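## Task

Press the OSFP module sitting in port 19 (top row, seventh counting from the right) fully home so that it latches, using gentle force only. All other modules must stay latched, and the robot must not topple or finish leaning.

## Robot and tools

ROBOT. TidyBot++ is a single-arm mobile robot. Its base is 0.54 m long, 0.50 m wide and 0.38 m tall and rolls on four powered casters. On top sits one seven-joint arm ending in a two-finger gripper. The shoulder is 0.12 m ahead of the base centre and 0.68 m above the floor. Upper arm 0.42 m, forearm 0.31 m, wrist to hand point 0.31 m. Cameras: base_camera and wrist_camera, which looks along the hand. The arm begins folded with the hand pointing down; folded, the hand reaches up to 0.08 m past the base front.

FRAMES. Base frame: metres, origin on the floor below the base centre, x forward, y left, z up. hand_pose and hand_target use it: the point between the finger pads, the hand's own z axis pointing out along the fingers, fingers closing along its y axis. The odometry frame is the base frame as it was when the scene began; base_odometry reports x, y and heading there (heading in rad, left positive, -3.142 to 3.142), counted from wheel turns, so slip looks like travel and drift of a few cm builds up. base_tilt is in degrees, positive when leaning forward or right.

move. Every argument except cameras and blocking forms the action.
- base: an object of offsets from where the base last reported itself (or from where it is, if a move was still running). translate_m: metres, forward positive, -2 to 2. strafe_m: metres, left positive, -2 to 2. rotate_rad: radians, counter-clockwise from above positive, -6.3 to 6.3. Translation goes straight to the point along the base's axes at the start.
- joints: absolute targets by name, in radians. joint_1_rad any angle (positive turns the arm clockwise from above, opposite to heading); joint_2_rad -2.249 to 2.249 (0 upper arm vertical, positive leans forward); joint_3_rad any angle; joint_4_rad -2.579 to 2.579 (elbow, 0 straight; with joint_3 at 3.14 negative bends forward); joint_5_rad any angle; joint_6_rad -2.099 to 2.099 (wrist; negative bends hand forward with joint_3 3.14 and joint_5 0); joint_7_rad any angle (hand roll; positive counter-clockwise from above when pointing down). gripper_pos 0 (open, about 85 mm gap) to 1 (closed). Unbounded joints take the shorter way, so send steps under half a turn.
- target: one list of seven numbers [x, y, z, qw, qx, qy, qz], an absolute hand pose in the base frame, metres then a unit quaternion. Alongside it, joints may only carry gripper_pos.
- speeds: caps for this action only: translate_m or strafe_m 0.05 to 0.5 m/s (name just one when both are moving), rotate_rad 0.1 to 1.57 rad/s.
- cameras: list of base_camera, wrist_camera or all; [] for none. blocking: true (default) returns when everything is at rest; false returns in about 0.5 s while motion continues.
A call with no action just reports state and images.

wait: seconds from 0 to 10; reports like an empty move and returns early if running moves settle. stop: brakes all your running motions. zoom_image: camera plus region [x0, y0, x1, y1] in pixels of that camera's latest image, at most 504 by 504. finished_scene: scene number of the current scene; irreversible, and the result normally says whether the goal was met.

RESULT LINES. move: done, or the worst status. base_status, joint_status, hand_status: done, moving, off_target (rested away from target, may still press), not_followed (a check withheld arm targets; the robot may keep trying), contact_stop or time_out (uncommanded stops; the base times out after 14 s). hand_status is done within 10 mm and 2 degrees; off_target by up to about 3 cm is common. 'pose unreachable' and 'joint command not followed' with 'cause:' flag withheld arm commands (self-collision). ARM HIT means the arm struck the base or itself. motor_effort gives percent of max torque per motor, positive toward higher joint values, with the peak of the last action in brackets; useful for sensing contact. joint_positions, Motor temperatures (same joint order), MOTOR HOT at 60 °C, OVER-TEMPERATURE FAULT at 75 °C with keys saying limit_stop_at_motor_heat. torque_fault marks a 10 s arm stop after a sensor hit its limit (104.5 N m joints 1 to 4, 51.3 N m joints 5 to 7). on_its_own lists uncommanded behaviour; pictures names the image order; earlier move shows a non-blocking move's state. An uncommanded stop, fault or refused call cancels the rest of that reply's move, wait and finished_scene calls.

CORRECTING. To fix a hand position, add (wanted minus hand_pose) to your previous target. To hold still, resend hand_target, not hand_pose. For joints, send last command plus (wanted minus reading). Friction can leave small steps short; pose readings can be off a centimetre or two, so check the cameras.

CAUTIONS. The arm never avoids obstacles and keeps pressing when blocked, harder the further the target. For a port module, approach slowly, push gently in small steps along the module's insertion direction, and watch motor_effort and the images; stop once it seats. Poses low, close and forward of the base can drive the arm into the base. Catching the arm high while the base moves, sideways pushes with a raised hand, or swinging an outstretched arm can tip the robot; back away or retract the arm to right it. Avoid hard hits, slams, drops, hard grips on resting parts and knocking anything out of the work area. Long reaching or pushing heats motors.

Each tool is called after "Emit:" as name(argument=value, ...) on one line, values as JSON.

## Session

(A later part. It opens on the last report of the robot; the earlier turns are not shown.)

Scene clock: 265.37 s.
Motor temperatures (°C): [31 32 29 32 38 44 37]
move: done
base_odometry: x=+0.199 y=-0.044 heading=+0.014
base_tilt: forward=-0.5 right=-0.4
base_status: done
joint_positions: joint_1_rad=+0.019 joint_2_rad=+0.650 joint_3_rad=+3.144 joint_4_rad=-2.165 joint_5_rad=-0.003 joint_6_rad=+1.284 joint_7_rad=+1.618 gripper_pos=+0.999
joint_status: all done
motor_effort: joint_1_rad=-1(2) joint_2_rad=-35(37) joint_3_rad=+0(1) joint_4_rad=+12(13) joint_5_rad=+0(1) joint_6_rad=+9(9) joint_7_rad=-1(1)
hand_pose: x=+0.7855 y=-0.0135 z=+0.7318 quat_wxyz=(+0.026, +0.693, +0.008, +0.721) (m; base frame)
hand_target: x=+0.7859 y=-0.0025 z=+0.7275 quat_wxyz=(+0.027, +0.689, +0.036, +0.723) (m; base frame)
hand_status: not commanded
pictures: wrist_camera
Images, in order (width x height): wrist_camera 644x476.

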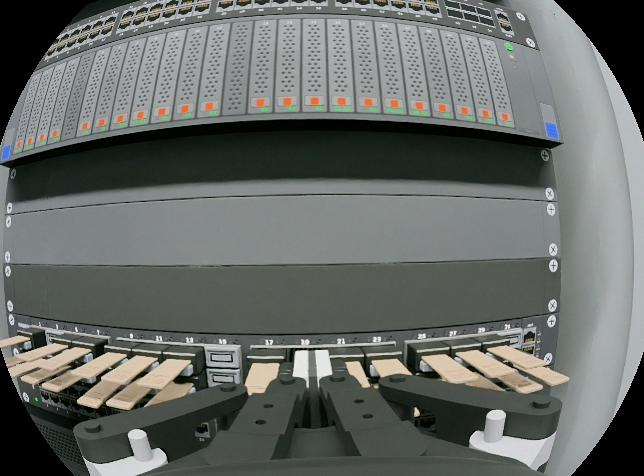

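Emit:
move(base={"translate_m": 0.004}, speeds={"translate_m": 0.05}, cameras=[])

Emit:
move(base={"translate_m": 0.004}, speeds={"translate_m": 0.05}, cameras=["wrist_camera"])

Emit:
zoom_image(camera="wrist_camera", region=[283, 310, 339, 371])

Scene clock: 266.50 s.
Motor temperatures (°C): [31 32 29 32 38 44 37]
move: done
base_odometry: x=+0.204 y=-0.044 heading=+0.013
base_tilt: forward=-0.5 right=-0.4
base_status: done
joint_positions: joint_1_rad=+0.019 joint_2_rad=+0.650 joint_3_rad=+3.144 joint_4_rad=-2.165 joint_5_rad=-0.003 joint_6_rad=+1.284 joint_7_rad=+1.618 gripper_pos=+0.999
joint_status: not commanded
motor_effort: joint_1_rad=-1(2) joint_2_rad=-35(38) joint_3_rad=+0(1) joint_4_rad=+12(13) joint_5_rad=+0(0) joint_6_rad=+9(9) joint_7_rad=-1(1)
hand_pose: x=+0.7856 y=-0.0135 z=+0.7314 quat_wxyz=(+0.026, +0.693, +0.008, +0.721) (m; base frame)
hand_target: x=+0.7859 y=-0.0025 z=+0.7275 quat_wxyz=(+0.027, +0.689, +0.036, +0.723) (m; base frame)
hand_status: not commanded
pictures: none
No camera images: "cameras" was empty.

Scene clock: 267.17 s.
Motor temperatures (°C): [31 32 29 32 38 44 37]
move: done
base_odometry: x=+0.208 y=-0.044 heading=+0.013
base_tilt: forward=-0.5 right=-0.4
base_status: done
joint_positions: joint_1_rad=+0.019 joint_2_rad=+0.650 joint_3_rad=+3.144 joint_4_rad=-2.168 joint_5_rad=-0.003 joint_6_rad=+1.286 joint_7_rad=+1.618 gripper_pos=+0.999
joint_status: not commanded
motor_effort: joint_1_rad=-1(2) joint_2_rad=-35(36) joint_3_rad=+0(1) joint_4_rad=+12(14) joint_5_rad=+0(1) joint_6_rad=+9(9) joint_7_rad=-1(1)
hand_pose: x=+0.7844 y=-0.0135 z=+0.7311 quat_wxyz=(+0.026, +0.693, +0.008, +0.720) (m; base frame)
hand_target: x=+0.7859 y=-0.0025 z=+0.7275 quat_wxyz=(+0.027, +0.689, +0.036, +0.723) (m; base frame)
hand_status: not commanded
pictures: wrist_camera
Images, in order (width x height): wrist_camera 644x476.

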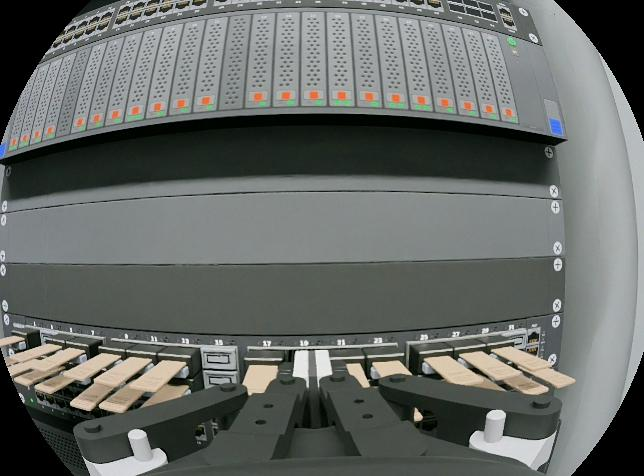

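Scaled by 8.262.

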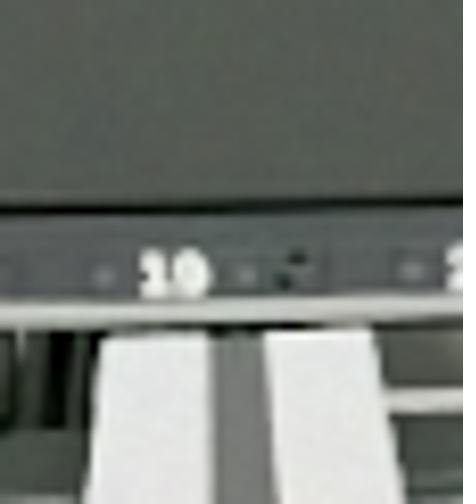

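Emit:
move(base={"translate_m": 0.004}, speeds={"translate_m": 0.05}, cameras=["wrist_camera"])

Emit:
zoom_image(camera="wrist_camera", region=[283, 310, 339, 371])

Scene clock: 268.57 s.
Motor temperatures (°C): [31 32 29 32 38 44 37]
move: done
base_odometry: x=+0.212 y=-0.044 heading=+0.013
base_tilt: forward=-0.6 right=-0.4
base_status: done
joint_positions: joint_1_rad=+0.019 joint_2_rad=+0.646 joint_3_rad=+3.144 joint_4_rad=-2.178 joint_5_rad=-0.003 joint_6_rad=+1.291 joint_7_rad=+1.618 gripper_pos=+0.999
joint_status: not commanded
motor_effort: joint_1_rad=+0(1) joint_2_rad=-31(35) joint_3_rad=+1(1) joint_4_rad=+14(17) joint_5_rad=+0(1) joint_6_rad=+7(9) joint_7_rad=-1(1)
hand_pose: x=+0.7813 y=-0.0134 z=+0.7308 quat_wxyz=(+0.026, +0.694, +0.008, +0.720) (m; base frame)
hand_target: x=+0.7859 y=-0.0025 z=+0.7275 quat_wxyz=(+0.027, +0.689, +0.036, +0.723) (m; base frame)
hand_status: not commanded
pictures: wrist_camera
Images, in order (width x height): wrist_camera 644x476.

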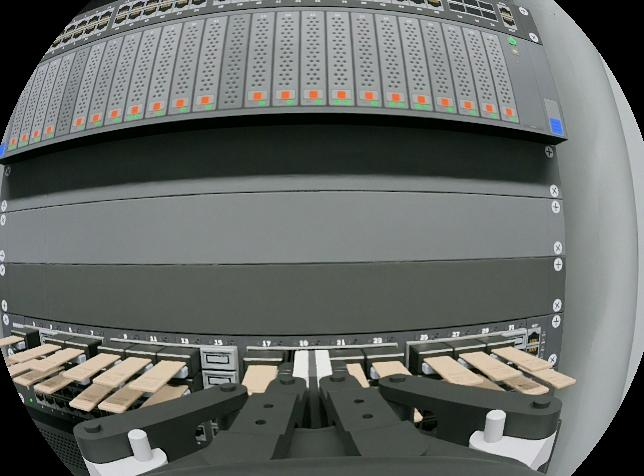

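Scaled by 8.262.

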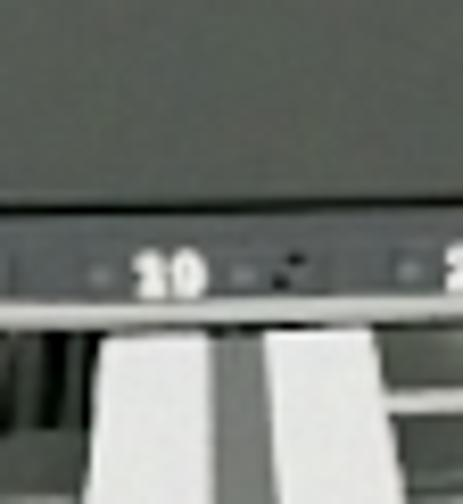

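Emit:
move(base={"translate_m": 0.003}, speeds={"translate_m": 0.05}, cameras=["wrist_camera"])

Emit:
zoom_image(camera="wrist_camera", region=[283, 310, 339, 371])

Scene clock: 269.77 s.
Motor temperatures (°C): [31 32 29 32 38 44 37]
move: done
base_odometry: x=+0.215 y=-0.044 heading=+0.013
base_tilt: forward=-0.5 right=-0.4
base_status: done
joint_positions: joint_1_rad=+0.019 joint_2_rad=+0.642 joint_3_rad=+3.144 joint_4_rad=-2.186 joint_5_rad=-0.003 joint_6_rad=+1.294 joint_7_rad=+1.618 gripper_pos=+0.999
joint_status: not commanded
motor_effort: joint_1_rad=+0(1) joint_2_rad=-34(34) joint_3_rad=+1(2) joint_4_rad=+13(17) joint_5_rad=+0(1) joint_6_rad=+9(9) joint_7_rad=-1(1)
hand_pose: x=+0.7790 y=-0.0134 z=+0.7311 quat_wxyz=(+0.026, +0.694, +0.008, +0.720) (m; base frame)
hand_target: x=+0.7859 y=-0.0025 z=+0.7275 quat_wxyz=(+0.027, +0.689, +0.036, +0.723) (m; base frame)
hand_status: not commanded
pictures: wrist_camera
Images, in order (width x height): wrist_camera 644x476.

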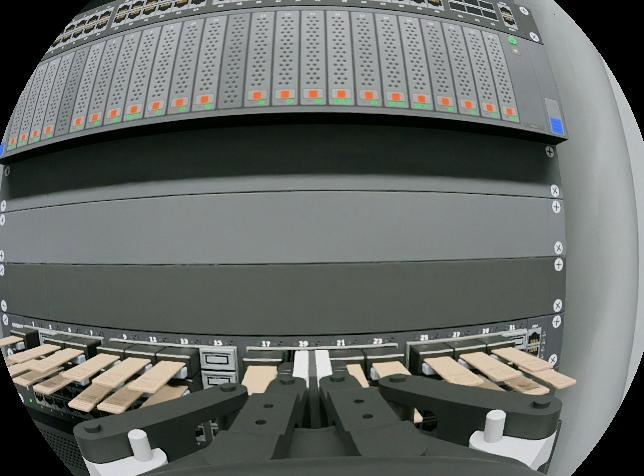

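Scaled by 8.262.

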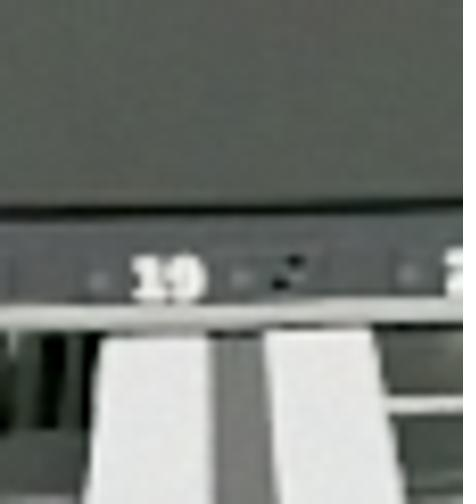

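Emit:
move(cameras=[])

Scene clock: 270.13 s.
Motor temperatures (°C): [31 32 29 32 38 44 37]
base_odometry: x=+0.215 y=-0.044 heading=+0.013
base_tilt: forward=-0.5 right=-0.4
base_status: done
joint_positions: joint_1_rad=+0.019 joint_2_rad=+0.643 joint_3_rad=+3.144 joint_4_rad=-2.185 joint_5_rad=-0.003 joint_6_rad=+1.294 joint_7_rad=+1.618 gripper_pos=+0.999
joint_status: not commanded
motor_effort: joint_1_rad=-1(1) joint_2_rad=-32(34) joint_3_rad=+1(2) joint_4_rad=+13(17) joint_5_rad=+0(1) joint_6_rad=+8(9) joint_7_rad=-1(1)
hand_pose: x=+0.7793 y=-0.0134 z=+0.7309 quat_wxyz=(+0.026, +0.694, +0.008, +0.720) (m; base frame)
hand_target: x=+0.7859 y=-0.0025 z=+0.7275 quat_wxyz=(+0.027, +0.689, +0.036, +0.723) (m; base frame)
hand_status: not commanded
pictures: none
No camera images: "cameras" was empty.

Emit:
move(base={"translate_m": 0.003}, speeds={"translate_m": 0.05}, cameras=["wrist_camera"])

Emit:
zoom_image(camera="wrist_camera", region=[283, 310, 339, 371])

Scene clock: 271.20 s.
Motor temperatures (°C): [31 32 29 32 38 44 37]
move: done
base_odometry: x=+0.218 y=-0.045 heading=+0.013
base_tilt: forward=-0.6 right=-0.3
base_status: done
joint_positions: joint_1_rad=+0.019 joint_2_rad=+0.642 joint_3_rad=+3.144 joint_4_rad=-2.189 joint_5_rad=-0.002 joint_6_rad=+1.296 joint_7_rad=+1.618 gripper_pos=+0.999
joint_status: not commanded
motor_effort: joint_1_rad=+0(1) joint_2_rad=-31(34) joint_3_rad=+1(2) joint_4_rad=+15(18) joint_5_rad=-1(1) joint_6_rad=+7(9) joint_7_rad=-1(1)
hand_pose: x=+0.7779 y=-0.0132 z=+0.7309 quat_wxyz=(+0.026, +0.694, +0.008, +0.719) (m; base frame)
hand_target: x=+0.7859 y=-0.0025 z=+0.7275 quat_wxyz=(+0.027, +0.689, +0.036, +0.723) (m; base frame)
hand_status: not commanded
pictures: wrist_camera
Images, in order (width x height): wrist_camera 644x476.

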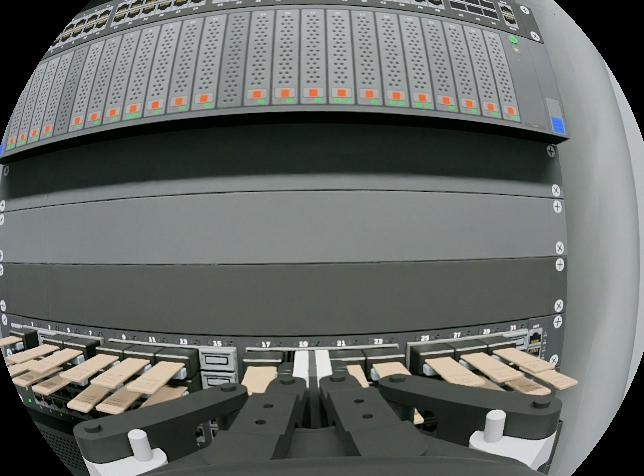

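Scaled by 8.262.

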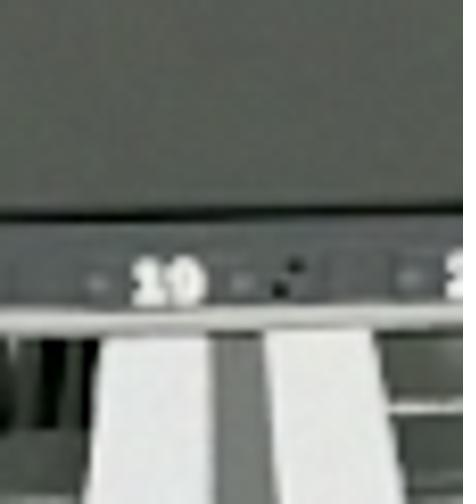

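Emit:
move(base={"translate_m": 0.004}, speeds={"translate_m": 0.05}, cameras=["wrist_camera"])

Emit:
zoom_image(camera="wrist_camera", region=[283, 310, 339, 371])

Scene clock: 272.43 s.
Motor temperatures (°C): [31 32 29 32 38 44 37]
move: done
base_odometry: x=+0.222 y=-0.045 heading=+0.013
base_tilt: forward=-0.5 right=-0.4
base_status: done
joint_positions: joint_1_rad=+0.019 joint_2_rad=+0.640 joint_3_rad=+3.144 joint_4_rad=-2.192 joint_5_rad=-0.002 joint_6_rad=+1.297 joint_7_rad=+1.618 gripper_pos=+0.999
joint_status: not commanded
motor_effort: joint_1_rad=+0(1) joint_2_rad=-31(33) joint_3_rad=+1(2) joint_4_rad=+16(18) joint_5_rad=-1(1) joint_6_rad=+7(9) joint_7_rad=-1(1)
hand_pose: x=+0.7771 y=-0.0130 z=+0.7311 quat_wxyz=(+0.025, +0.694, +0.009, +0.719) (m; base frame)
hand_target: x=+0.7859 y=-0.0025 z=+0.7275 quat_wxyz=(+0.027, +0.689, +0.036, +0.723) (m; base frame)
hand_status: not commanded
pictures: wrist_camera
Images, in order (width x height): wrist_camera 644x476.

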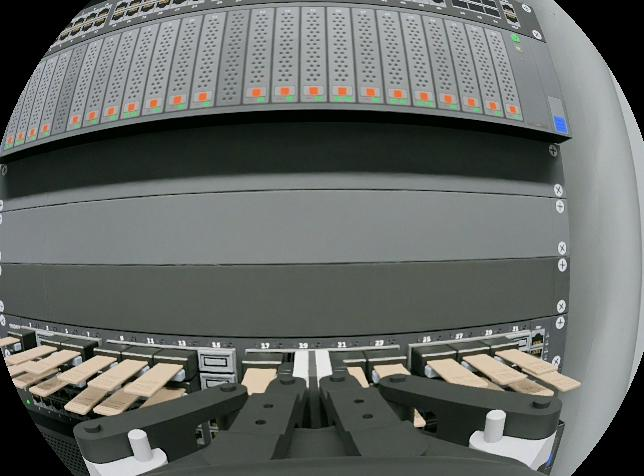

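Scaled by 8.262.

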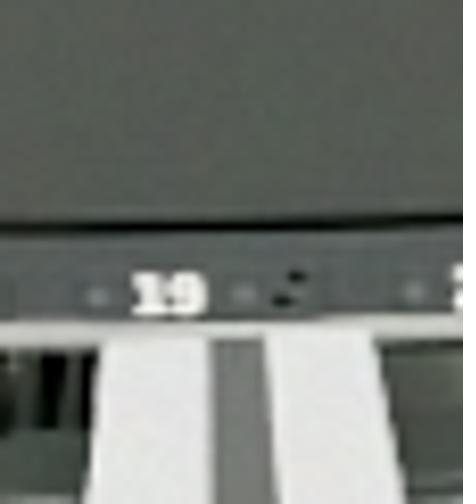

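Emit:
move(base={"translate_m": 0.008}, speeds={"translate_m": 0.05}, cameras=["wrist_camera"])

Emit:
zoom_image(camera="wrist_camera", region=[270, 310, 354, 380])

Scene clock: 273.57 s.
Motor temperatures (°C): [31 32 29 32 38 44 37]
move: done
base_odometry: x=+0.230 y=-0.045 heading=+0.013
base_tilt: forward=-0.5 right=-0.4
base_status: done
joint_positions: joint_1_rad=+0.019 joint_2_rad=+0.640 joint_3_rad=+3.144 joint_4_rad=-2.193 joint_5_rad=-0.001 joint_6_rad=+1.298 joint_7_rad=+1.618 gripper_pos=+0.999
joint_status: not commanded
motor_effort: joint_1_rad=+0(2) joint_2_rad=-32(32) joint_3_rad=+1(2) joint_4_rad=+15(18) joint_5_rad=-1(2) joint_6_rad=+7(8) joint_7_rad=-1(1)
hand_pose: x=+0.7768 y=-0.0128 z=+0.7313 quat_wxyz=(+0.025, +0.694, +0.009, +0.719) (m; base frame)
hand_target: x=+0.7859 y=-0.0025 z=+0.7275 quat_wxyz=(+0.027, +0.689, +0.036, +0.723) (m; base frame)
hand_status: not commanded
pictures: wrist_camera
Images, in order (width x height): wrist_camera 644x476.

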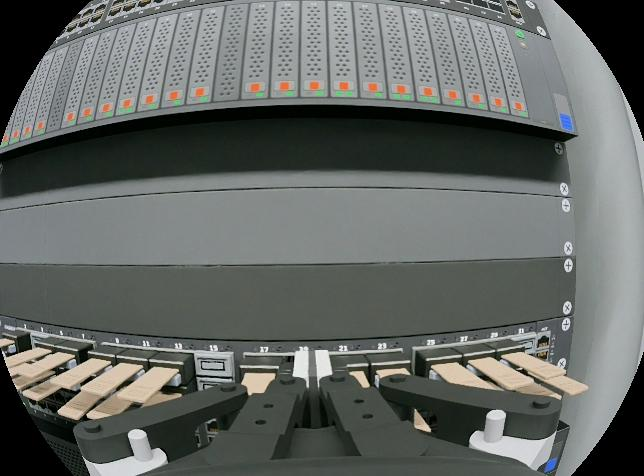

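Scaled by 6.000.

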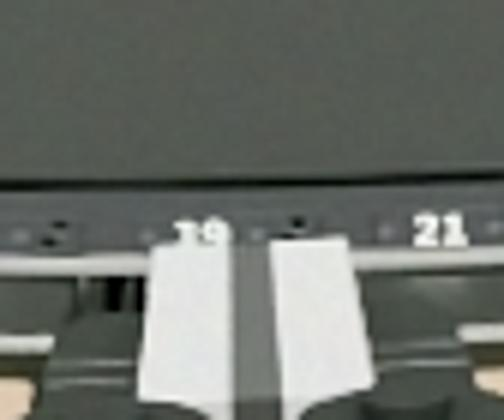

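Emit:
move(base={"translate_m": 0.010}, speeds={"translate_m": 0.05}, cameras=["wrist_camera"])

Emit:
zoom_image(camera="wrist_camera", region=[270, 310, 354, 380])

Scene clock: 275.17 s.
Motor temperatures (°C): [31 32 29 32 38 44 37]
move: done
base_odometry: x=+0.240 y=-0.045 heading=+0.012
base_tilt: forward=-0.5 right=-0.3
base_status: done
joint_positions: joint_1_rad=+0.019 joint_2_rad=+0.640 joint_3_rad=+3.144 joint_4_rad=-2.191 joint_5_rad=-0.001 joint_6_rad=+1.298 joint_7_rad=+1.618 gripper_pos=+0.999
joint_status: not commanded
motor_effort: joint_1_rad=-1(2) joint_2_rad=-32(33) joint_3_rad=+1(3) joint_4_rad=+15(18) joint_5_rad=-1(2) joint_6_rad=+7(9) joint_7_rad=-1(1)
hand_pose: x=+0.7773 y=-0.0127 z=+0.7318 quat_wxyz=(+0.025, +0.693, +0.009, +0.720) (m; base frame)
hand_target: x=+0.7859 y=-0.0025 z=+0.7275 quat_wxyz=(+0.027, +0.689, +0.036, +0.723) (m; base frame)
hand_status: not commanded
pictures: wrist_camera
Images, in order (width x height): wrist_camera 644x476.

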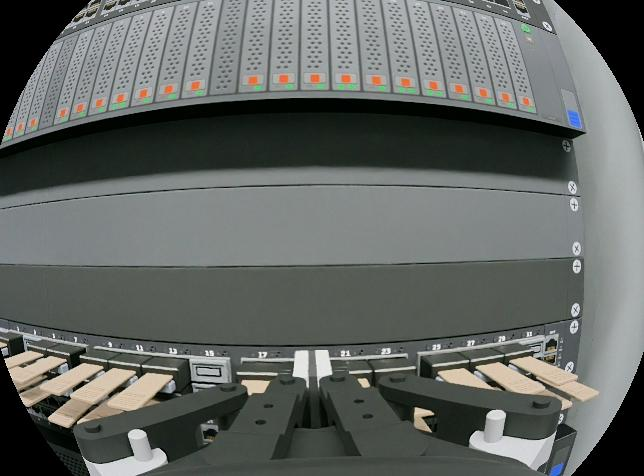

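Scaled by 6.000.

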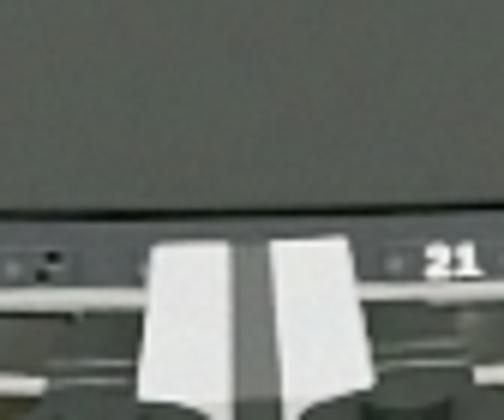

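Emit:
move(base={"translate_m": 0.008}, speeds={"translate_m": 0.05}, joints={"joint_2_rad": 0.674}, cameras=["wrist_camera"])

Emit:
zoom_image(camera="wrist_camera", region=[270, 320, 354, 390])

Scene clock: 276.77 s.
Motor temperatures (°C): [31 32 29 33 38 44 37]
move: done
base_odometry: x=+0.248 y=-0.045 heading=+0.012
base_tilt: forward=-0.5 right=-0.4
base_status: done
joint_positions: joint_1_rad=+0.019 joint_2_rad=+0.642 joint_3_rad=+3.144 joint_4_rad=-2.190 joint_5_rad=+0.000 joint_6_rad=+1.300 joint_7_rad=+1.618 gripper_pos=+0.999
joint_status: all done
motor_effort: joint_1_rad=+0(2) joint_2_rad=-31(34) joint_3_rad=+1(3) joint_4_rad=+15(18) joint_5_rad=+0(2) joint_6_rad=+7(9) joint_7_rad=-1(1)
hand_pose: x=+0.7776 y=-0.0125 z=+0.7316 quat_wxyz=(+0.025, +0.693, +0.009, +0.720) (m; base frame)
hand_target: x=+0.7862 y=-0.0025 z=+0.7228 quat_wxyz=(+0.027, +0.692, +0.036, +0.720) (m; base frame)
hand_status: not commanded
pictures: wrist_camera
Images, in order (width x height): wrist_camera 644x476.

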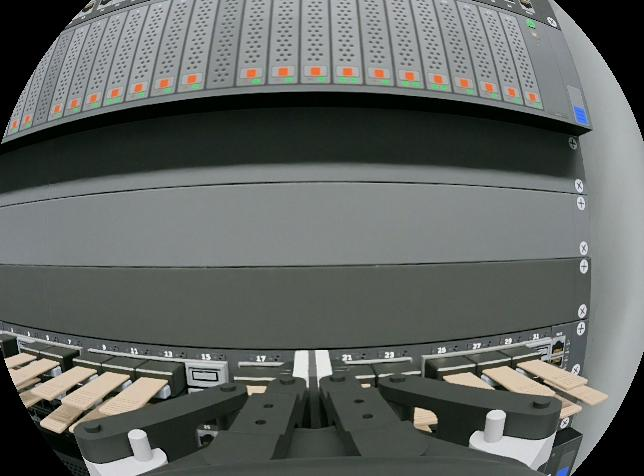

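Scaled by 6.000.

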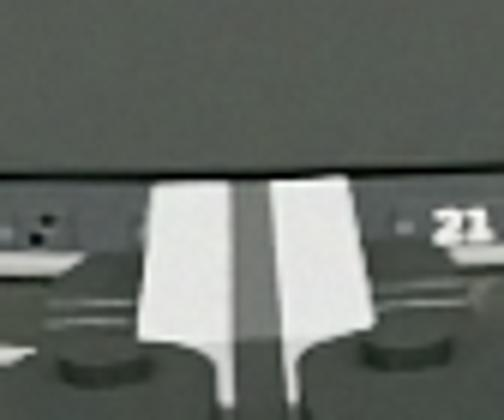

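Emit:
move(base={"translate_m": 0.006}, speeds={"translate_m": 0.05}, cameras=["wrist_camera"])

Emit:
zoom_image(camera="wrist_camera", region=[240, 330, 380, 400])

Scene clock: 278.17 s.
Motor temperatures (°C): [31 32 29 33 38 44 37]
move: done
base_odometry: x=+0.254 y=-0.045 heading=+0.012
base_tilt: forward=-0.5 right=-0.4
base_status: done
joint_positions: joint_1_rad=+0.019 joint_2_rad=+0.642 joint_3_rad=+3.144 joint_4_rad=-2.189 joint_5_rad=+0.000 joint_6_rad=+1.301 joint_7_rad=+1.618 gripper_pos=+0.999
joint_status: not commanded
motor_effort: joint_1_rad=-1(1) joint_2_rad=-32(34) joint_3_rad=+1(2) joint_4_rad=+14(18) joint_5_rad=-1(2) joint_6_rad=+7(9) joint_7_rad=-1(1)
hand_pose: x=+0.7779 y=-0.0124 z=+0.7316 quat_wxyz=(+0.025, +0.693, +0.010, +0.721) (m; base frame)
hand_target: x=+0.7862 y=-0.0025 z=+0.7228 quat_wxyz=(+0.027, +0.692, +0.036, +0.720) (m; base frame)
hand_status: not commanded
pictures: wrist_camera
Images, in order (width x height): wrist_camera 644x476.

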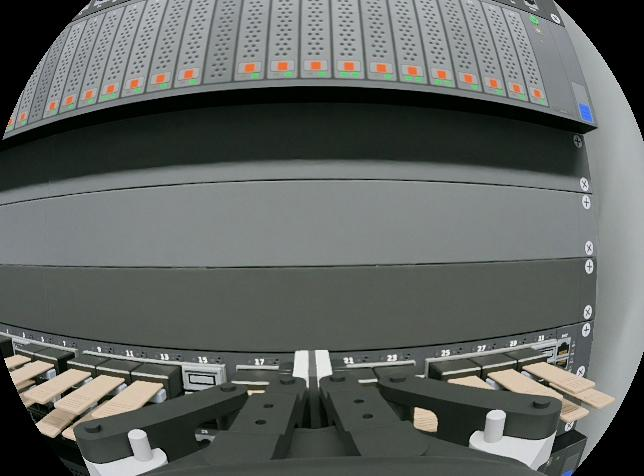

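Scaled by 3.600.

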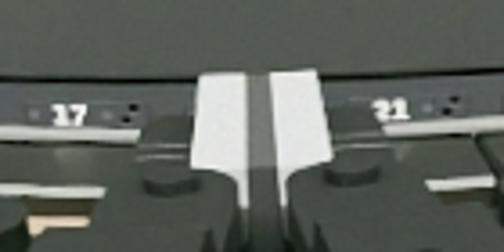

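Emit:
move(base={"translate_m": 0.003}, speeds={"translate_m": 0.05}, cameras=[])

Emit:
move(base={"translate_m": 0.003}, speeds={"translate_m": 0.05}, cameras=["wrist_camera"])

Emit:
zoom_image(camera="wrist_camera", region=[240, 330, 380, 400])

Scene clock: 279.53 s.
Motor temperatures (°C): [31 32 29 33 38 44 37]
move: done
base_odometry: x=+0.257 y=-0.045 heading=+0.012
base_tilt: forward=-0.5 right=-0.4
base_status: done
joint_positions: joint_1_rad=+0.019 joint_2_rad=+0.643 joint_3_rad=+3.144 joint_4_rad=-2.189 joint_5_rad=+0.001 joint_6_rad=+1.301 joint_7_rad=+1.618 gripper_pos=+0.999
joint_status: not commanded
motor_effort: joint_1_rad=+0(2) joint_2_rad=-30(33) joint_3_rad=+2(2) joint_4_rad=+15(17) joint_5_rad=-1(2) joint_6_rad=+6(9) joint_7_rad=-1(1)
hand_pose: x=+0.7779 y=-0.0123 z=+0.7317 quat_wxyz=(+0.025, +0.693, +0.010, +0.721) (m; base frame)
hand_target: x=+0.7862 y=-0.0025 z=+0.7228 quat_wxyz=(+0.027, +0.692, +0.036, +0.720) (m; base frame)
hand_status: not commanded
pictures: none
No camera images: "cameras" was empty.

Scene clock: 280.00 s.
Motor temperatures (°C): [31 32 29 33 38 44 37]
move: done
base_odometry: x=+0.260 y=-0.045 heading=+0.012
base_tilt: forward=-0.6 right=-0.4
base_status: done
joint_positions: joint_1_rad=+0.019 joint_2_rad=+0.641 joint_3_rad=+3.144 joint_4_rad=-2.194 joint_5_rad=+0.001 joint_6_rad=+1.304 joint_7_rad=+1.618 gripper_pos=+0.999
joint_status: not commanded
motor_effort: joint_1_rad=+1(2) joint_2_rad=-31(32) joint_3_rad=+2(2) joint_4_rad=+15(17) joint_5_rad=-1(2) joint_6_rad=+7(8) joint_7_rad=-1(1)
hand_pose: x=+0.7765 y=-0.0122 z=+0.7316 quat_wxyz=(+0.025, +0.693, +0.010, +0.720) (m; base frame)
hand_target: x=+0.7862 y=-0.0025 z=+0.7228 quat_wxyz=(+0.027, +0.692, +0.036, +0.720) (m; base frame)
hand_status: not commanded
pictures: wrist_camera
Images, in order (width x height): wrist_camera 644x476.

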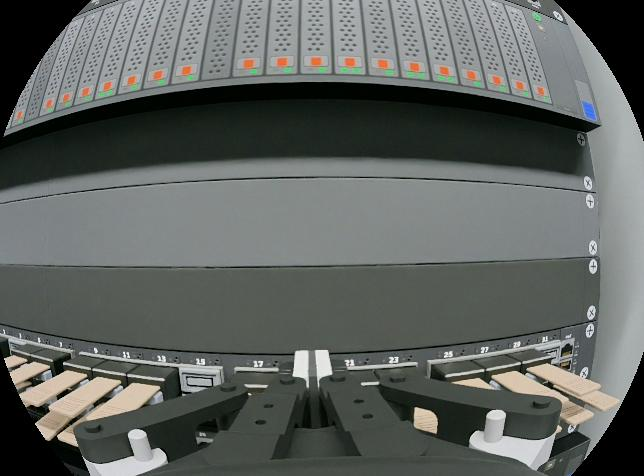

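Scaled by 3.600.

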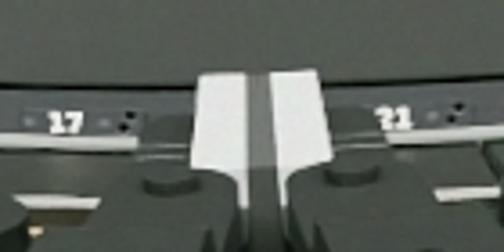

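Emit:
move(base={"translate_m": 0.003}, speeds={"translate_m": 0.05}, cameras=["wrist_camera"])

Emit:
zoom_image(camera="wrist_camera", region=[240, 330, 380, 400])

Scene clock: 281.80 s.
Motor temperatures (°C): [31 32 29 33 38 44 37]
move: done
base_odometry: x=+0.263 y=-0.045 heading=+0.012
base_tilt: forward=-0.5 right=-0.4
base_status: done
joint_positions: joint_1_rad=+0.019 joint_2_rad=+0.639 joint_3_rad=+3.144 joint_4_rad=-2.202 joint_5_rad=+0.001 joint_6_rad=+1.308 joint_7_rad=+1.618 gripper_pos=+0.999
joint_status: not commanded
motor_effort: joint_1_rad=+1(2) joint_2_rad=-28(33) joint_3_rad=+2(3) joint_4_rad=+18(22) joint_5_rad=-1(2) joint_6_rad=+5(8) joint_7_rad=-1(1)
hand_pose: x=+0.7741 y=-0.0121 z=+0.7313 quat_wxyz=(+0.025, +0.693, +0.010, +0.720) (m; base frame)
hand_target: x=+0.7862 y=-0.0025 z=+0.7228 quat_wxyz=(+0.027, +0.692, +0.036, +0.720) (m; base frame)
hand_status: not commanded
pictures: wrist_camera
Images, in order (width x height): wrist_camera 644x476.

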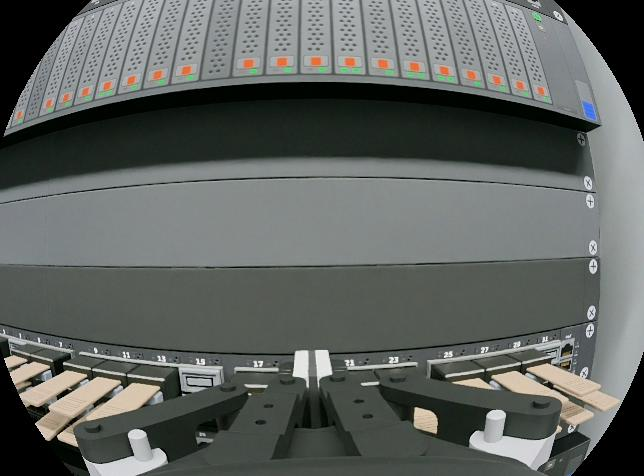

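Scaled by 3.600.

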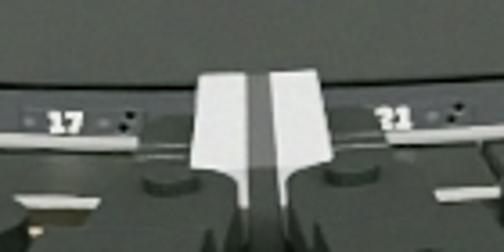

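Emit:
move(base={"translate_m": 0.002}, speeds={"translate_m": 0.05}, cameras=["wrist_camera"])

Emit:
zoom_image(camera="wrist_camera", region=[240, 330, 380, 400])

Scene clock: 282.83 s.
Motor temperatures (°C): [31 32 29 33 38 44 37]
move: done
base_odometry: x=+0.264 y=-0.045 heading=+0.012
base_tilt: forward=-0.6 right=-0.4
base_status: done
joint_positions: joint_1_rad=+0.019 joint_2_rad=+0.636 joint_3_rad=+3.144 joint_4_rad=-2.207 joint_5_rad=+0.001 joint_6_rad=+1.309 joint_7_rad=+1.618 gripper_pos=+0.999
joint_status: not commanded
motor_effort: joint_1_rad=+2(2) joint_2_rad=-28(30) joint_3_rad=+3(3) joint_4_rad=+18(21) joint_5_rad=-2(2) joint_6_rad=+5(7) joint_7_rad=-1(1)
hand_pose: x=+0.7724 y=-0.0121 z=+0.7314 quat_wxyz=(+0.025, +0.694, +0.010, +0.720) (m; base frame)
hand_target: x=+0.7862 y=-0.0025 z=+0.7228 quat_wxyz=(+0.027, +0.692, +0.036, +0.720) (m; base frame)
hand_status: not commanded
pictures: wrist_camera
Images, in order (width x height): wrist_camera 644x476.

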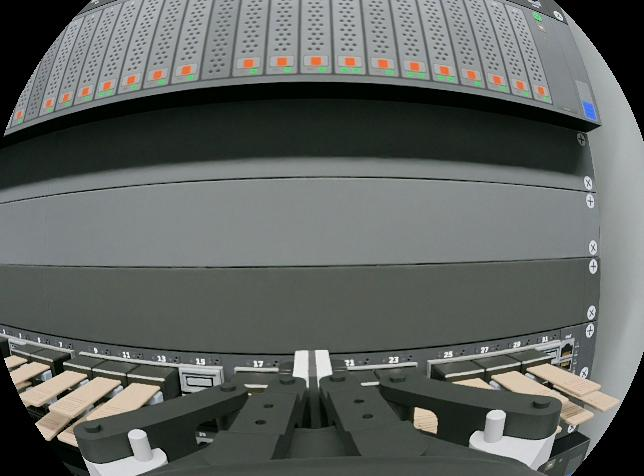

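Scaled by 3.600.

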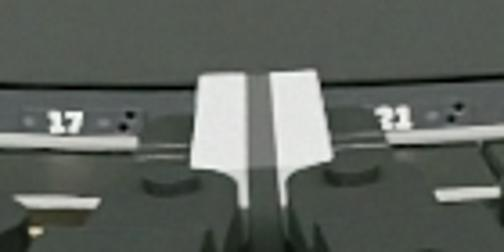

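Emit:
move(base={"translate_m": 0.002}, speeds={"translate_m": 0.05}, cameras=["wrist_camera"])

Emit:
zoom_image(camera="wrist_camera", region=[240, 330, 380, 400])

Scene clock: 283.80 s.
Motor temperatures (°C): [31 32 29 33 38 44 37]
move: done
base_odometry: x=+0.266 y=-0.045 heading=+0.012
base_tilt: forward=-0.5 right=-0.4
base_status: done
joint_positions: joint_1_rad=+0.019 joint_2_rad=+0.634 joint_3_rad=+3.144 joint_4_rad=-2.212 joint_5_rad=+0.001 joint_6_rad=+1.311 joint_7_rad=+1.618 gripper_pos=+0.999
joint_status: not commanded
motor_effort: joint_1_rad=+2(2) joint_2_rad=-30(30) joint_3_rad=+3(3) joint_4_rad=+17(24) joint_5_rad=-2(2) joint_6_rad=+7(7) joint_7_rad=-1(1)
hand_pose: x=+0.7708 y=-0.0120 z=+0.7316 quat_wxyz=(+0.025, +0.694, +0.010, +0.719) (m; base frame)
hand_target: x=+0.7862 y=-0.0025 z=+0.7228 quat_wxyz=(+0.027, +0.692, +0.036, +0.720) (m; base frame)
hand_status: not commanded
pictures: wrist_camera
Images, in order (width x height): wrist_camera 644x476.

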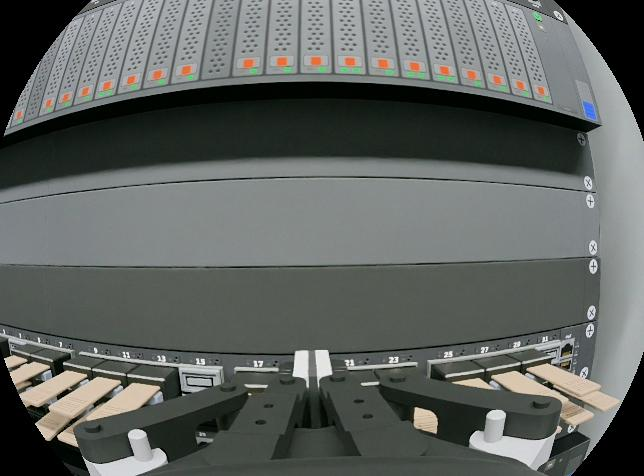

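Scaled by 3.600.

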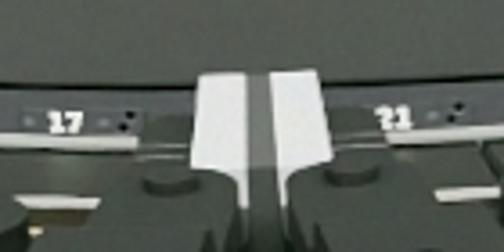

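Emit:
move(base={"translate_m": 0.0015}, speeds={"translate_m": 0.05}, cameras=[])

Emit:
wait(seconds=0.3, cameras=["wrist_camera"])

Emit:
zoom_image(camera="wrist_camera", region=[240, 330, 380, 400])

Scene clock: 284.80 s.
Motor temperatures (°C): [31 32 29 33 38 44 37]
move: done
base_odometry: x=+0.267 y=-0.045 heading=+0.012
base_tilt: forward=-0.5 right=-0.4
base_status: done
joint_positions: joint_1_rad=+0.019 joint_2_rad=+0.633 joint_3_rad=+3.144 joint_4_rad=-2.214 joint_5_rad=+0.001 joint_6_rad=+1.312 joint_7_rad=+1.618 gripper_pos=+0.999
joint_status: not commanded
motor_effort: joint_1_rad=+2(3) joint_2_rad=-27(29) joint_3_rad=+3(3) joint_4_rad=+19(23) joint_5_rad=-2(2) joint_6_rad=+5(6) joint_7_rad=-1(1)
hand_pose: x=+0.7702 y=-0.0120 z=+0.7314 quat_wxyz=(+0.025, +0.694, +0.010, +0.719) (m; base frame)
hand_target: x=+0.7862 y=-0.0025 z=+0.7228 quat_wxyz=(+0.027, +0.692, +0.036, +0.720) (m; base frame)
hand_status: not commanded
pictures: none
No camera images: "cameras" was empty.

Scene clock: 285.10 s.
Motor temperatures (°C): [31 32 29 33 38 44 37]
base_odometry: x=+0.267 y=-0.045 heading=+0.012
base_tilt: forward=-0.5 right=-0.3
base_status: done
joint_positions: joint_1_rad=+0.019 joint_2_rad=+0.633 joint_3_rad=+3.144 joint_4_rad=-2.214 joint_5_rad=+0.001 joint_6_rad=+1.312 joint_7_rad=+1.618 gripper_pos=+0.999
joint_status: not commanded
motor_effort: joint_1_rad=+2(3) joint_2_rad=-27(29) joint_3_rad=+3(3) joint_4_rad=+19(23) joint_5_rad=-2(2) joint_6_rad=+5(6) joint_7_rad=-1(1)
hand_pose: x=+0.7702 y=-0.0120 z=+0.7314 quat_wxyz=(+0.025, +0.694, +0.010, +0.719) (m; base frame)
hand_target: x=+0.7862 y=-0.0025 z=+0.7228 quat_wxyz=(+0.027, +0.692, +0.036, +0.720) (m; base frame)
hand_status: not commanded
wait: 0.30 s; at rest by 0.27 s
pictures: wrist_camera
Images, in order (width x height): wrist_camera 644x476.

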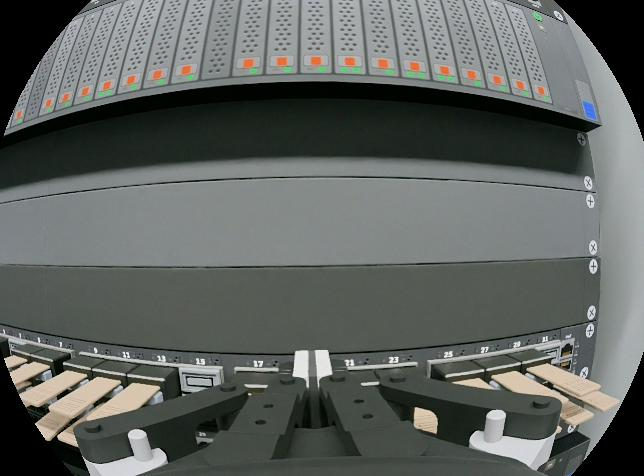

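Scaled by 3.600.

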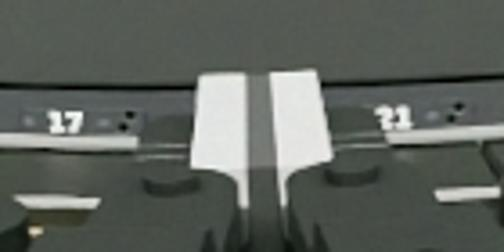

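Emit:
move(joints={"joint_4_rad": -2.202, "joint_2_rad": 0.648}, cameras=[])

Scene clock: 287.00 s.
Motor temperatures (°C): [31 32 29 33 38 44 37]
move: done
base_odometry: x=+0.267 y=-0.045 heading=+0.012
base_tilt: forward=-0.5 right=-0.4
base_status: not commanded
joint_positions: joint_1_rad=+0.019 joint_2_rad=+0.632 joint_3_rad=+3.144 joint_4_rad=-2.216 joint_5_rad=+0.001 joint_6_rad=+1.312 joint_7_rad=+1.618 gripper_pos=+0.999
joint_status: all done
motor_effort: joint_1_rad=+2(3) joint_2_rad=-31(32) joint_3_rad=+3(3) joint_4_rad=+14(20) joint_5_rad=-2(2) joint_6_rad=+8(8) joint_7_rad=-1(1)
hand_pose: x=+0.7696 y=-0.0120 z=+0.7317 quat_wxyz=(+0.025, +0.694, +0.010, +0.719) (m; base frame)
hand_target: x=+0.7744 y=-0.0022 z=+0.7251 quat_wxyz=(+0.027, +0.696, +0.036, +0.717) (m; base frame)
hand_status: not commanded
pictures: none
No camera images: "cameras" was empty.

Emit:
move(joints={"joint_2_rad": 0.638}, base={"translate_m": -0.09}, speeds={"translate_m": 0.15}, cameras=["wrist_camera"])

Emit:
zoom_image(camera="wrist_camera", region=[268, 315, 352, 371])

Scene clock: 288.77 s.
Motor temperatures (°C): [31 32 29 33 38 44 37]
move: done
base_odometry: x=+0.177 y=-0.047 heading=+0.012
base_tilt: forward=-0.5 right=-0.4
base_status: done
joint_positions: joint_1_rad=+0.019 joint_2_rad=+0.630 joint_3_rad=+3.144 joint_4_rad=-2.202 joint_5_rad=+0.001 joint_6_rad=+1.312 joint_7_rad=+1.618 gripper_pos=+0.999
joint_status: all done
motor_effort: joint_1_rad=-1(2) joint_2_rad=-34(36) joint_3_rad=+0(3) joint_4_rad=+11(14) joint_5_rad=+0(2) joint_6_rad=+9(10) joint_7_rad=-1(1)
hand_pose: x=+0.7734 y=-0.0121 z=+0.7384 quat_wxyz=(+0.025, +0.689, +0.010, +0.725) (m; base frame)
hand_target: x=+0.7739 y=-0.0022 z=+0.7317 quat_wxyz=(+0.027, +0.692, +0.036, +0.720) (m; base frame)
hand_status: not commanded
pictures: wrist_camera
Images, in order (width x height): wrist_camera 644x476.

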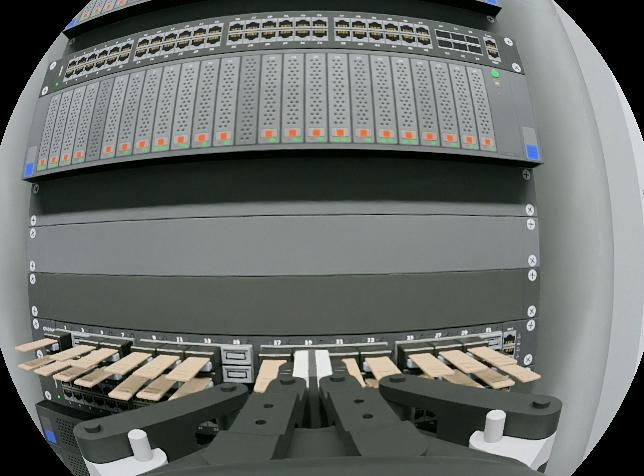

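Scaled by 6.000.

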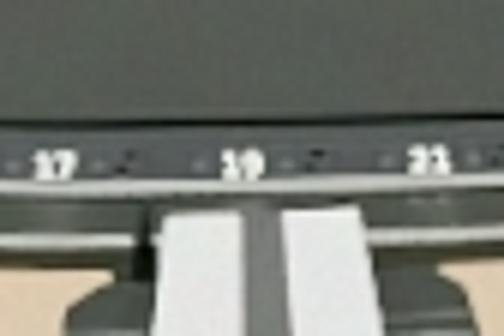

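Emit:
move(base={"translate_m": -0.03}, speeds={"translate_m": 0.15}, cameras=["wrist_camera"])

Emit:
zoom_image(camera="wrist_camera", region=[268, 315, 352, 371])

Emit:
zoom_image(camera="wrist_camera", region=[280, 330, 308, 352])

Emit:
zoom_image(camera="wrist_camera", region=[314, 330, 342, 352])

Scene clock: 290.27 s.
Motor temperatures (°C): [31 32 29 33 38 44 37]
move: done
base_odometry: x=+0.147 y=-0.047 heading=+0.012
base_tilt: forward=-0.5 right=-0.4
base_status: done
joint_positions: joint_1_rad=+0.019 joint_2_rad=+0.627 joint_3_rad=+3.144 joint_4_rad=-2.204 joint_5_rad=+0.001 joint_6_rad=+1.312 joint_7_rad=+1.618 gripper_pos=+0.999
joint_status: not commanded
motor_effort: joint_1_rad=-1(2) joint_2_rad=-34(36) joint_3_rad=+0(1) joint_4_rad=+12(13) joint_5_rad=+0(0) joint_6_rad=+9(9) joint_7_rad=-1(1)
hand_pose: x=+0.7726 y=-0.0120 z=+0.7395 quat_wxyz=(+0.025, +0.688, +0.010, +0.725) (m; base frame)
hand_target: x=+0.7739 y=-0.0022 z=+0.7317 quat_wxyz=(+0.027, +0.692, +0.036, +0.720) (m; base frame)
hand_status: not commanded
pictures: wrist_camera
Images, in order (width x height): wrist_camera 644x476.

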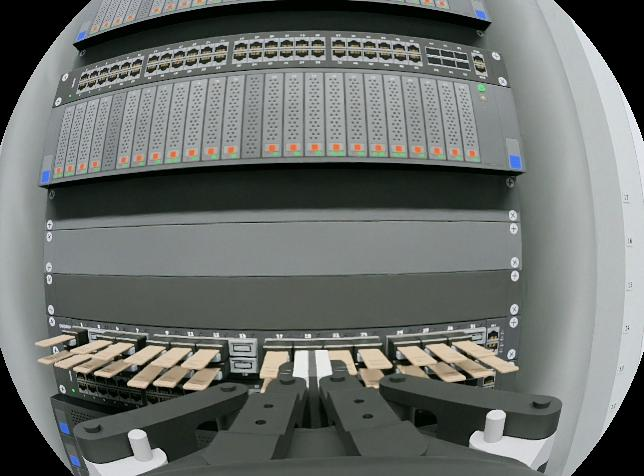

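Scaled by 6.000.

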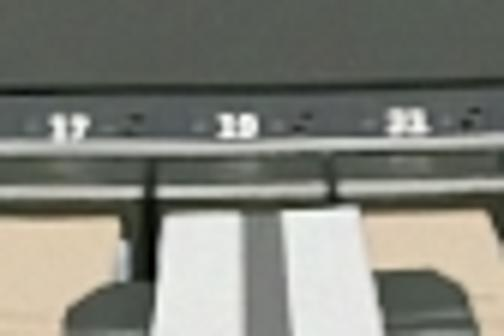

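Scaled by 18.000.

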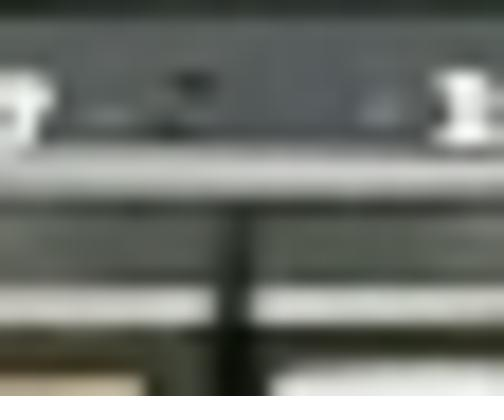

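Scaled by 18.000.

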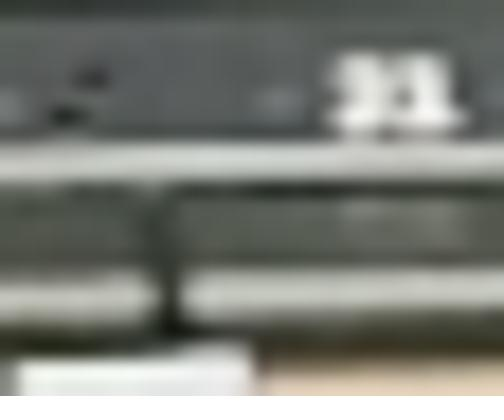

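Emit:
zoom_image(camera="wrist_camera", region=[286, 341, 300, 352])

Emit:
zoom_image(camera="wrist_camera", region=[316, 341, 330, 352])

Scaled by 36.000.

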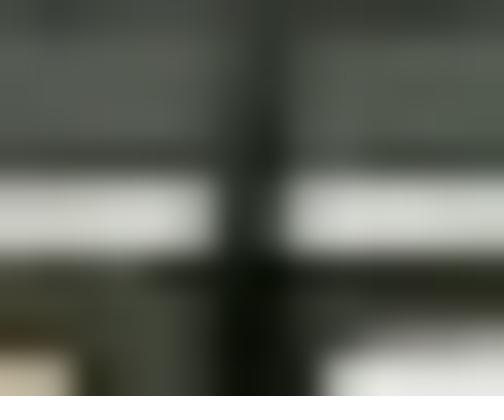

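Scaled by 36.000.

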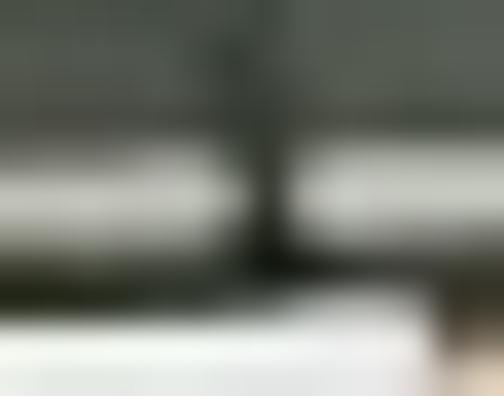

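Emit:
move(joints={"joint_2_rad": 0.456, "joint_4_rad": -1.862, "joint_6_rad": 0.455}, cameras=["wrist_camera"])

Emit:
zoom_image(camera="wrist_camera", region=[260, 270, 360, 350])

Scene clock: 302.90 s.
Motor temperatures (°C): [31 32 29 33 38 44 37]
move: done
base_odometry: x=+0.147 y=-0.047 heading=+0.012
base_tilt: forward=-0.5 right=-0.4
base_status: not commanded
joint_positions: joint_1_rad=+0.019 joint_2_rad=+0.448 joint_3_rad=+3.144 joint_4_rad=-1.878 joint_5_rad=+0.001 joint_6_rad=+0.493 joint_7_rad=+1.618 gripper_pos=+0.999
joint_status: all done
motor_effort: joint_1_rad=-1(1) joint_2_rad=-35(37) joint_3_rad=+1(1) joint_4_rad=+18(19) joint_5_rad=+0(0) joint_6_rad=+9(10) joint_7_rad=-1(1)
hand_pose: x=+0.8308 y=-0.0135 z=+0.7649 quat_wxyz=(+0.021, +0.793, +0.011, +0.608) (m; base frame)
hand_target: x=+0.8329 y=-0.0101 z=+0.7562 quat_wxyz=(+0.034, +0.802, +0.042, +0.596) (m; base frame)
hand_status: not commanded
pictures: wrist_camera
Images, in order (width x height): wrist_camera 644x476.

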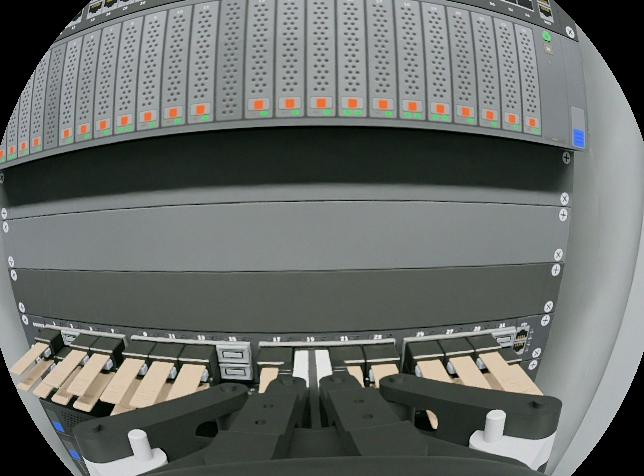

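Scaled by 5.040.

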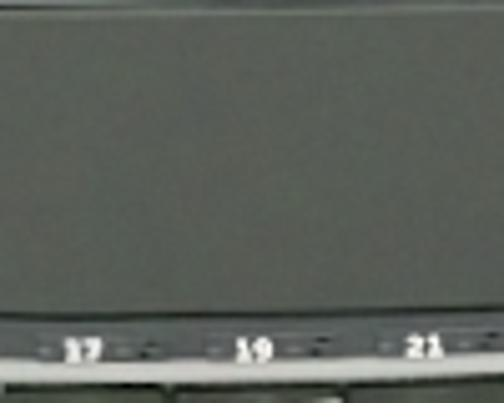

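Emit:
move(cameras=["wrist_camera", "base_camera"])

Scene clock: 304.87 s.
Motor temperatures (°C): [31 32 29 33 38 44 37]
base_odometry: x=+0.147 y=-0.047 heading=+0.012
base_tilt: forward=-0.6 right=-0.4
base_status: not commanded
joint_positions: joint_1_rad=+0.019 joint_2_rad=+0.448 joint_3_rad=+3.144 joint_4_rad=-1.878 joint_5_rad=+0.001 joint_6_rad=+0.491 joint_7_rad=+1.618 gripper_pos=+0.999
joint_status: all done
motor_effort: joint_1_rad=-1(1) joint_2_rad=-35(37) joint_3_rad=+0(1) joint_4_rad=+18(19) joint_5_rad=+0(0) joint_6_rad=+8(10) joint_7_rad=-1(1)
hand_pose: x=+0.8306 y=-0.0135 z=+0.7641 quat_wxyz=(+0.021, +0.794, +0.011, +0.607) (m; base frame)
hand_target: x=+0.8329 y=-0.0101 z=+0.7562 quat_wxyz=(+0.034, +0.802, +0.042, +0.596) (m; base frame)
hand_status: not commanded
pictures: base_camera, wrist_camera
Images, in order (width x height): base_camera 644x364, wrist_camera 644x476.

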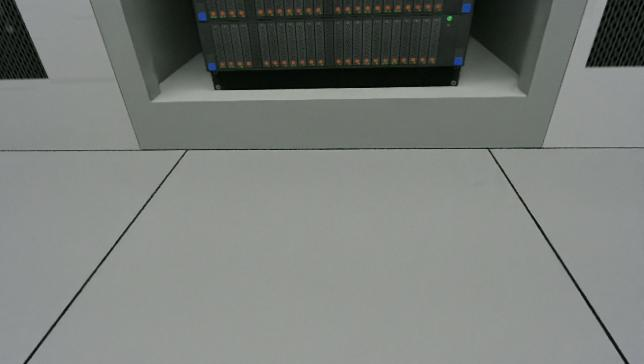

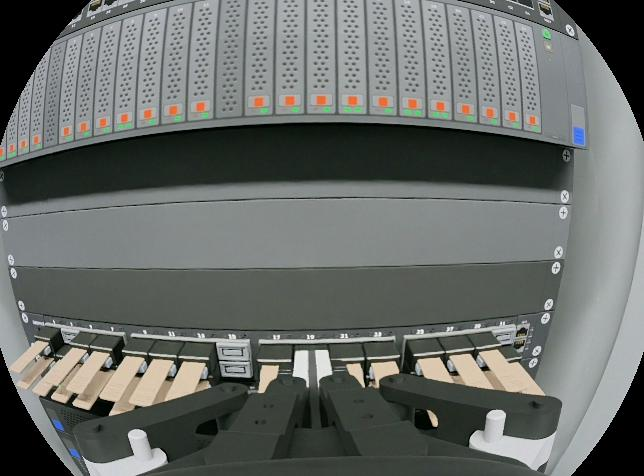

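Emit:
zoom_image(camera="wrist_camera", region=[250, 325, 410, 405])

Emit:
zoom_image(camera="wrist_camera", region=[282, 335, 346, 367])

Scaled by 3.150.

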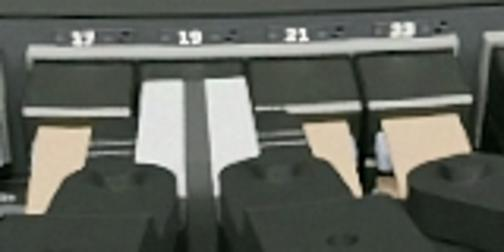

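Scaled by 7.875.

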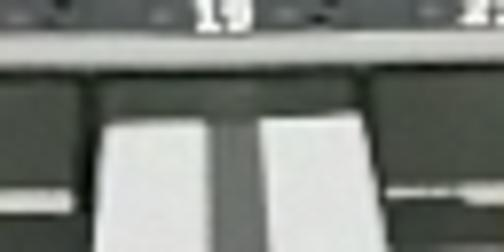

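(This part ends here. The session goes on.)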